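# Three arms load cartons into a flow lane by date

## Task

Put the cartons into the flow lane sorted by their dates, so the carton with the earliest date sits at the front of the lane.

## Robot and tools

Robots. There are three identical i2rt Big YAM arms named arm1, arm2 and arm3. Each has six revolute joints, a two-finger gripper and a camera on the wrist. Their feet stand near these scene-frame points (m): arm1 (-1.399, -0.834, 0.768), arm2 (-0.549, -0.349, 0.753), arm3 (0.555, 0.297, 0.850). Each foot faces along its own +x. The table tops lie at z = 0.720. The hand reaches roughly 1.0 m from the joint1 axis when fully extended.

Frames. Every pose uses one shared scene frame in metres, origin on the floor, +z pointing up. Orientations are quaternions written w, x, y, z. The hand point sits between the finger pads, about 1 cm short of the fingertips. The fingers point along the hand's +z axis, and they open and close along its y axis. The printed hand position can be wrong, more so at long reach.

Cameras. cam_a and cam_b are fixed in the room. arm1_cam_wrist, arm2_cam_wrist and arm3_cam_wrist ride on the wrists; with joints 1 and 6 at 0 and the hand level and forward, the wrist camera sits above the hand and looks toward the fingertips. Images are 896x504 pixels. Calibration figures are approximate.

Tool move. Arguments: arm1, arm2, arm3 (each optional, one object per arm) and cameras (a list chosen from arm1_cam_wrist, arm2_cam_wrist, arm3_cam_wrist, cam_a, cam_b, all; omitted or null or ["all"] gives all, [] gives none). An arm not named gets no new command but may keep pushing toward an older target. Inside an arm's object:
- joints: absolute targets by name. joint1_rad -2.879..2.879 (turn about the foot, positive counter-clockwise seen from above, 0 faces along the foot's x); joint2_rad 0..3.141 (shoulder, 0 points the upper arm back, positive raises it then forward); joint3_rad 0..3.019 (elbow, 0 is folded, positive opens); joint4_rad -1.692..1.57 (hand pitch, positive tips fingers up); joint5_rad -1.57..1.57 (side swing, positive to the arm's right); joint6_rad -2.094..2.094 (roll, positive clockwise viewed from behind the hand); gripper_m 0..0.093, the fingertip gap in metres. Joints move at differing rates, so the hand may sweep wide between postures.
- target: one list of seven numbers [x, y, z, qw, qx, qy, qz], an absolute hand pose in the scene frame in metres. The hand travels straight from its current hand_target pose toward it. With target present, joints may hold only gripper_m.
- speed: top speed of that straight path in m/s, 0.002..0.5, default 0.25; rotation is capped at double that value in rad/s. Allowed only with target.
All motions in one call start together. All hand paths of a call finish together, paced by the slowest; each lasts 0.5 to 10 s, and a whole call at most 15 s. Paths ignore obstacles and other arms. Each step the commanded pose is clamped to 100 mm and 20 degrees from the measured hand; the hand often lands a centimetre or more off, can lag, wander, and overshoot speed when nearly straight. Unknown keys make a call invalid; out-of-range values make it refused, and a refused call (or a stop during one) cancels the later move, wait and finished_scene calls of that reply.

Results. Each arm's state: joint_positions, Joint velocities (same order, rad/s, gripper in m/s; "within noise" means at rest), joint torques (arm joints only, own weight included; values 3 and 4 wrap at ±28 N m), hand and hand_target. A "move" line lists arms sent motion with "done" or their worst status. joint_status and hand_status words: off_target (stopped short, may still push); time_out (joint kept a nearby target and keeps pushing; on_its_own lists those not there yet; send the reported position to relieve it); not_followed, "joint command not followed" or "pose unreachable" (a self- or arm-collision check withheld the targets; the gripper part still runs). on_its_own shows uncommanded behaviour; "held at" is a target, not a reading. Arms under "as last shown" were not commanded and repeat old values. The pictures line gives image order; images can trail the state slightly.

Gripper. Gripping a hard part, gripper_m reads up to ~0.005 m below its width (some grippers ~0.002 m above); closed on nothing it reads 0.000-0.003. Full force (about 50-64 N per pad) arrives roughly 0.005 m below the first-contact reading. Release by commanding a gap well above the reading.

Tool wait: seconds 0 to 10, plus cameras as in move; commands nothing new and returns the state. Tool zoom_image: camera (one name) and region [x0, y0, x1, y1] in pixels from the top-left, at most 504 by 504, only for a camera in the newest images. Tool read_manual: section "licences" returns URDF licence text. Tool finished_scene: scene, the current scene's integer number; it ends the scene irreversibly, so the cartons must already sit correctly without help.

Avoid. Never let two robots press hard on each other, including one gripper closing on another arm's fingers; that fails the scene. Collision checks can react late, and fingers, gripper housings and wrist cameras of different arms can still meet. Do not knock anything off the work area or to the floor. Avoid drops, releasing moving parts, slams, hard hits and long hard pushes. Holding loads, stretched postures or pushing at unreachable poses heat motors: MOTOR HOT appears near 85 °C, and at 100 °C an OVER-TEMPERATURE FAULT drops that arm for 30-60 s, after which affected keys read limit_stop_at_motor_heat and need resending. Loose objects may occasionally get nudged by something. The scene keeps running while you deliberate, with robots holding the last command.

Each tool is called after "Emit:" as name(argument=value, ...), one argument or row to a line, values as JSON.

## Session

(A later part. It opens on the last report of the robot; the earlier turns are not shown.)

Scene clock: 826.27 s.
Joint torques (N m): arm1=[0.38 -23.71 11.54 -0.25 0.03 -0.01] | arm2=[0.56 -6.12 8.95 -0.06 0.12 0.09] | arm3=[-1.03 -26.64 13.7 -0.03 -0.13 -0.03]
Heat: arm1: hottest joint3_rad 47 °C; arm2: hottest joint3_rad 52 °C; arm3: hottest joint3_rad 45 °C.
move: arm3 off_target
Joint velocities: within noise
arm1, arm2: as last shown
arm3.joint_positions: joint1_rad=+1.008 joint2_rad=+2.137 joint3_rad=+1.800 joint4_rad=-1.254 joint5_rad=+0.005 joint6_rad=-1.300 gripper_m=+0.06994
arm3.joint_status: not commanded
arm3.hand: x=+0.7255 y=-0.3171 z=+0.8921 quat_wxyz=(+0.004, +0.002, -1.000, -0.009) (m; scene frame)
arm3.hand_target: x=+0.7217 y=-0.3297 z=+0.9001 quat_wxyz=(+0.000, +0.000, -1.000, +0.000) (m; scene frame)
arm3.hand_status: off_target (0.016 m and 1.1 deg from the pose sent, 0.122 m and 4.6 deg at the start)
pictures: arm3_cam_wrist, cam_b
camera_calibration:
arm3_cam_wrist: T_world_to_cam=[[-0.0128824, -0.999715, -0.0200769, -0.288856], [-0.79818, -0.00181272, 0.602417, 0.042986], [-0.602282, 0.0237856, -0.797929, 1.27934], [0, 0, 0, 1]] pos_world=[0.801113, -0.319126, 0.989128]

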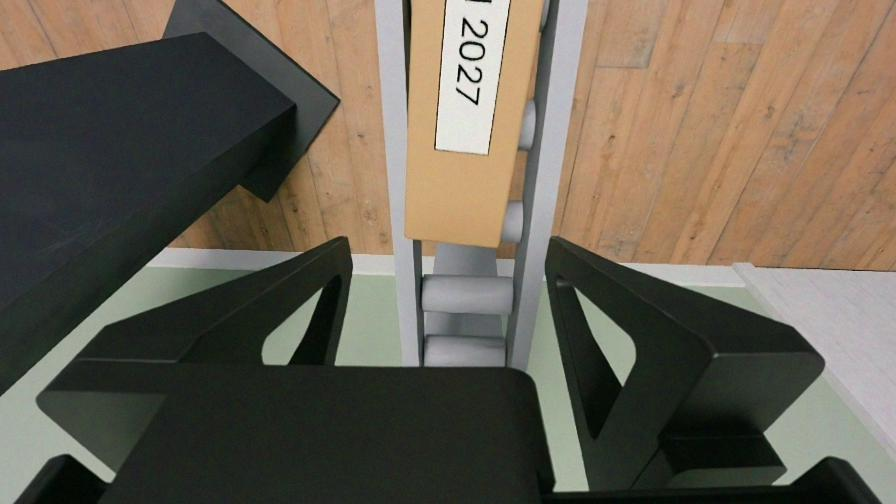

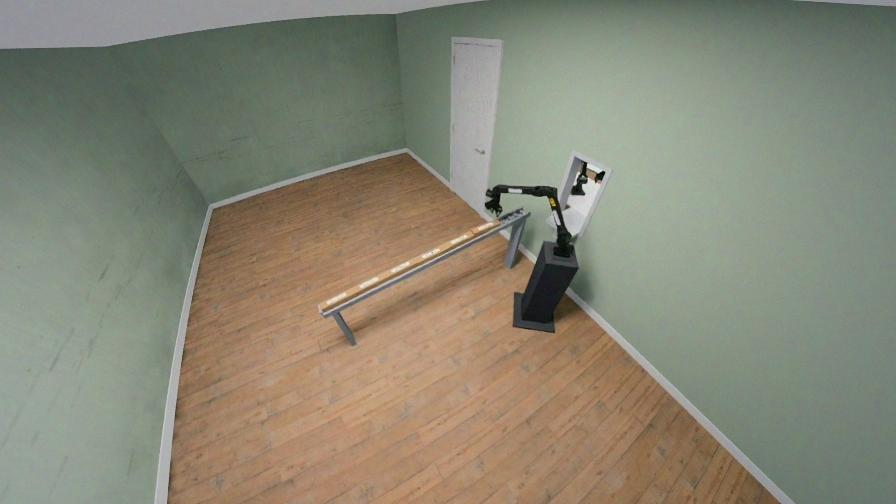

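Emit:
zoom_image(
  camera="cam_b",
  region=[440, 205, 540, 260],
)

Emit:
zoom_image(
  camera="arm3_cam_wrist",
  region=[360, 0, 600, 270],
)

Scaled by 5.040 from the camera's 896x504 image, which has a finer 1280x720 frame.

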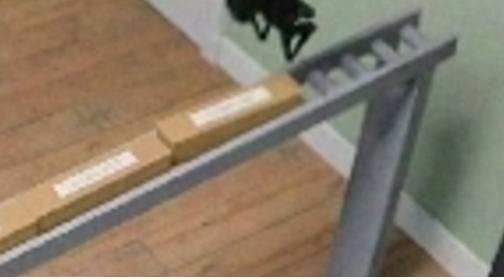

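Scaled by 1.867 from the camera's 896x504 image, which has a finer 1280x720 frame.

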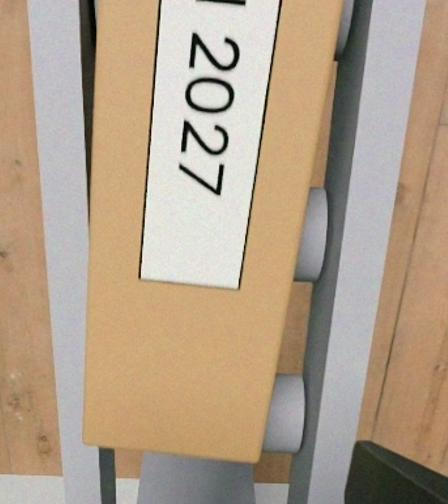

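Emit:
move(
  cameras=["cam_b"],
)

Emit:
zoom_image(
  camera="cam_b",
  region=[440, 205, 540, 260],
)

Scene clock: 862.73 s.
Joint torques (N m): arm1=[0.56 -23.71 11.54 -0.25 0.03 -0.01] | arm2=[0.62 -6.12 8.96 -0.06 0.12 0.09] | arm3=[-0.79 -26.7 13.71 -0.06 -0.14 -0.03]
Heat: arm1: hottest joint3_rad 47 °C; arm2: hottest joint3_rad 51 °C; arm3: hottest joint3_rad 46 °C.
Joint velocities: within noise
arm1.joint_positions: joint1_rad=+0.802 joint2_rad=+2.067 joint3_rad=+1.948 joint4_rad=-1.493 joint5_rad=+0.005 joint6_rad=-0.049 gripper_m=+0.09196
arm1.joint_status: not commanded
arm1.hand: x=-1.2009 y=-1.4339 z=+0.9050 quat_wxyz=(+0.018, -0.565, -0.825, -0.013) (m; scene frame)
arm1.hand_target: x=-1.1997 y=-1.4421 z=+0.9244 quat_wxyz=(+0.003, -0.564, -0.826, -0.002) (m; scene frame)
arm1.hand_status: not commanded
arm2.joint_positions: joint1_rad=-1.532 joint2_rad=+1.175 joint3_rad=+1.165 joint4_rad=-1.526 joint5_rad=-0.015 joint6_rad=+1.068 gripper_m=+0.09194
arm2.joint_status: not commanded
arm2.hand: x=-0.3950 y=-0.0566 z=+1.0075 quat_wxyz=(-0.006, +0.001, -1.000, -0.013) (m; scene frame)
arm2.hand_target: x=-0.4000 y=-0.0601 z=+1.0002 quat_wxyz=(+0.000, +0.000, -1.000, +0.000) (m; scene frame)
arm2.hand_status: not commanded
arm3.joint_positions: joint1_rad=+1.008 joint2_rad=+2.137 joint3_rad=+1.800 joint4_rad=-1.254 joint5_rad=+0.005 joint6_rad=-1.301 gripper_m=+0.06994
arm3.joint_status: not commanded
arm3.hand: x=+0.7256 y=-0.3171 z=+0.8921 quat_wxyz=(+0.004, +0.002, -1.000, -0.009) (m; scene frame)
arm3.hand_target: x=+0.7218 y=-0.3296 z=+0.9001 quat_wxyz=(+0.000, +0.000, -1.000, +0.000) (m; scene frame)
arm3.hand_status: off_target (0.016 m and 1.1 deg from the pose sent, 0.122 m and 4.6 deg at the start)
pictures: cam_b

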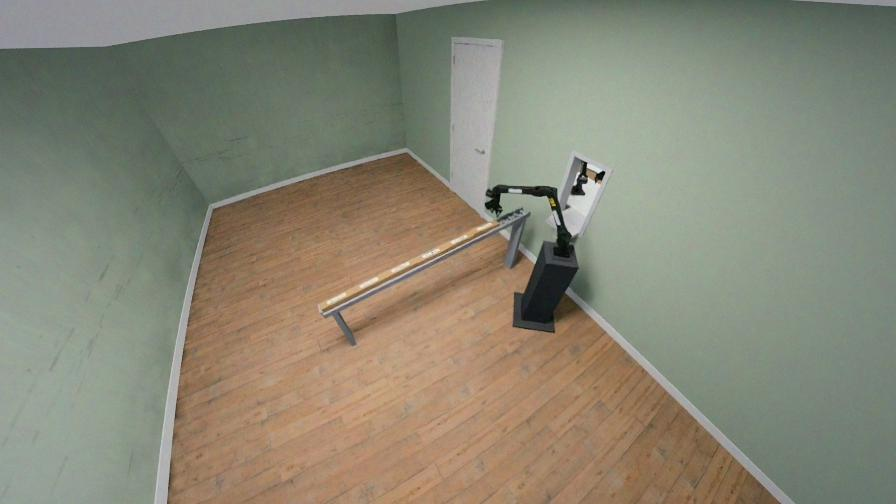

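Scaled by 5.040 from the camera's 896x504 image, which has a finer 1280x720 frame.

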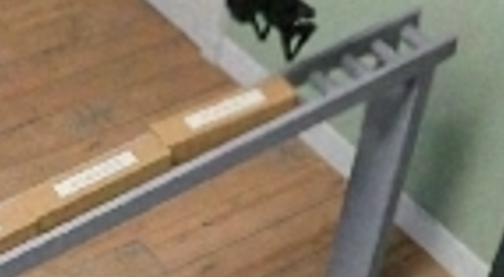

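Emit:
finished_scene(
  scene=1,
)

The scene is finished: the task was done.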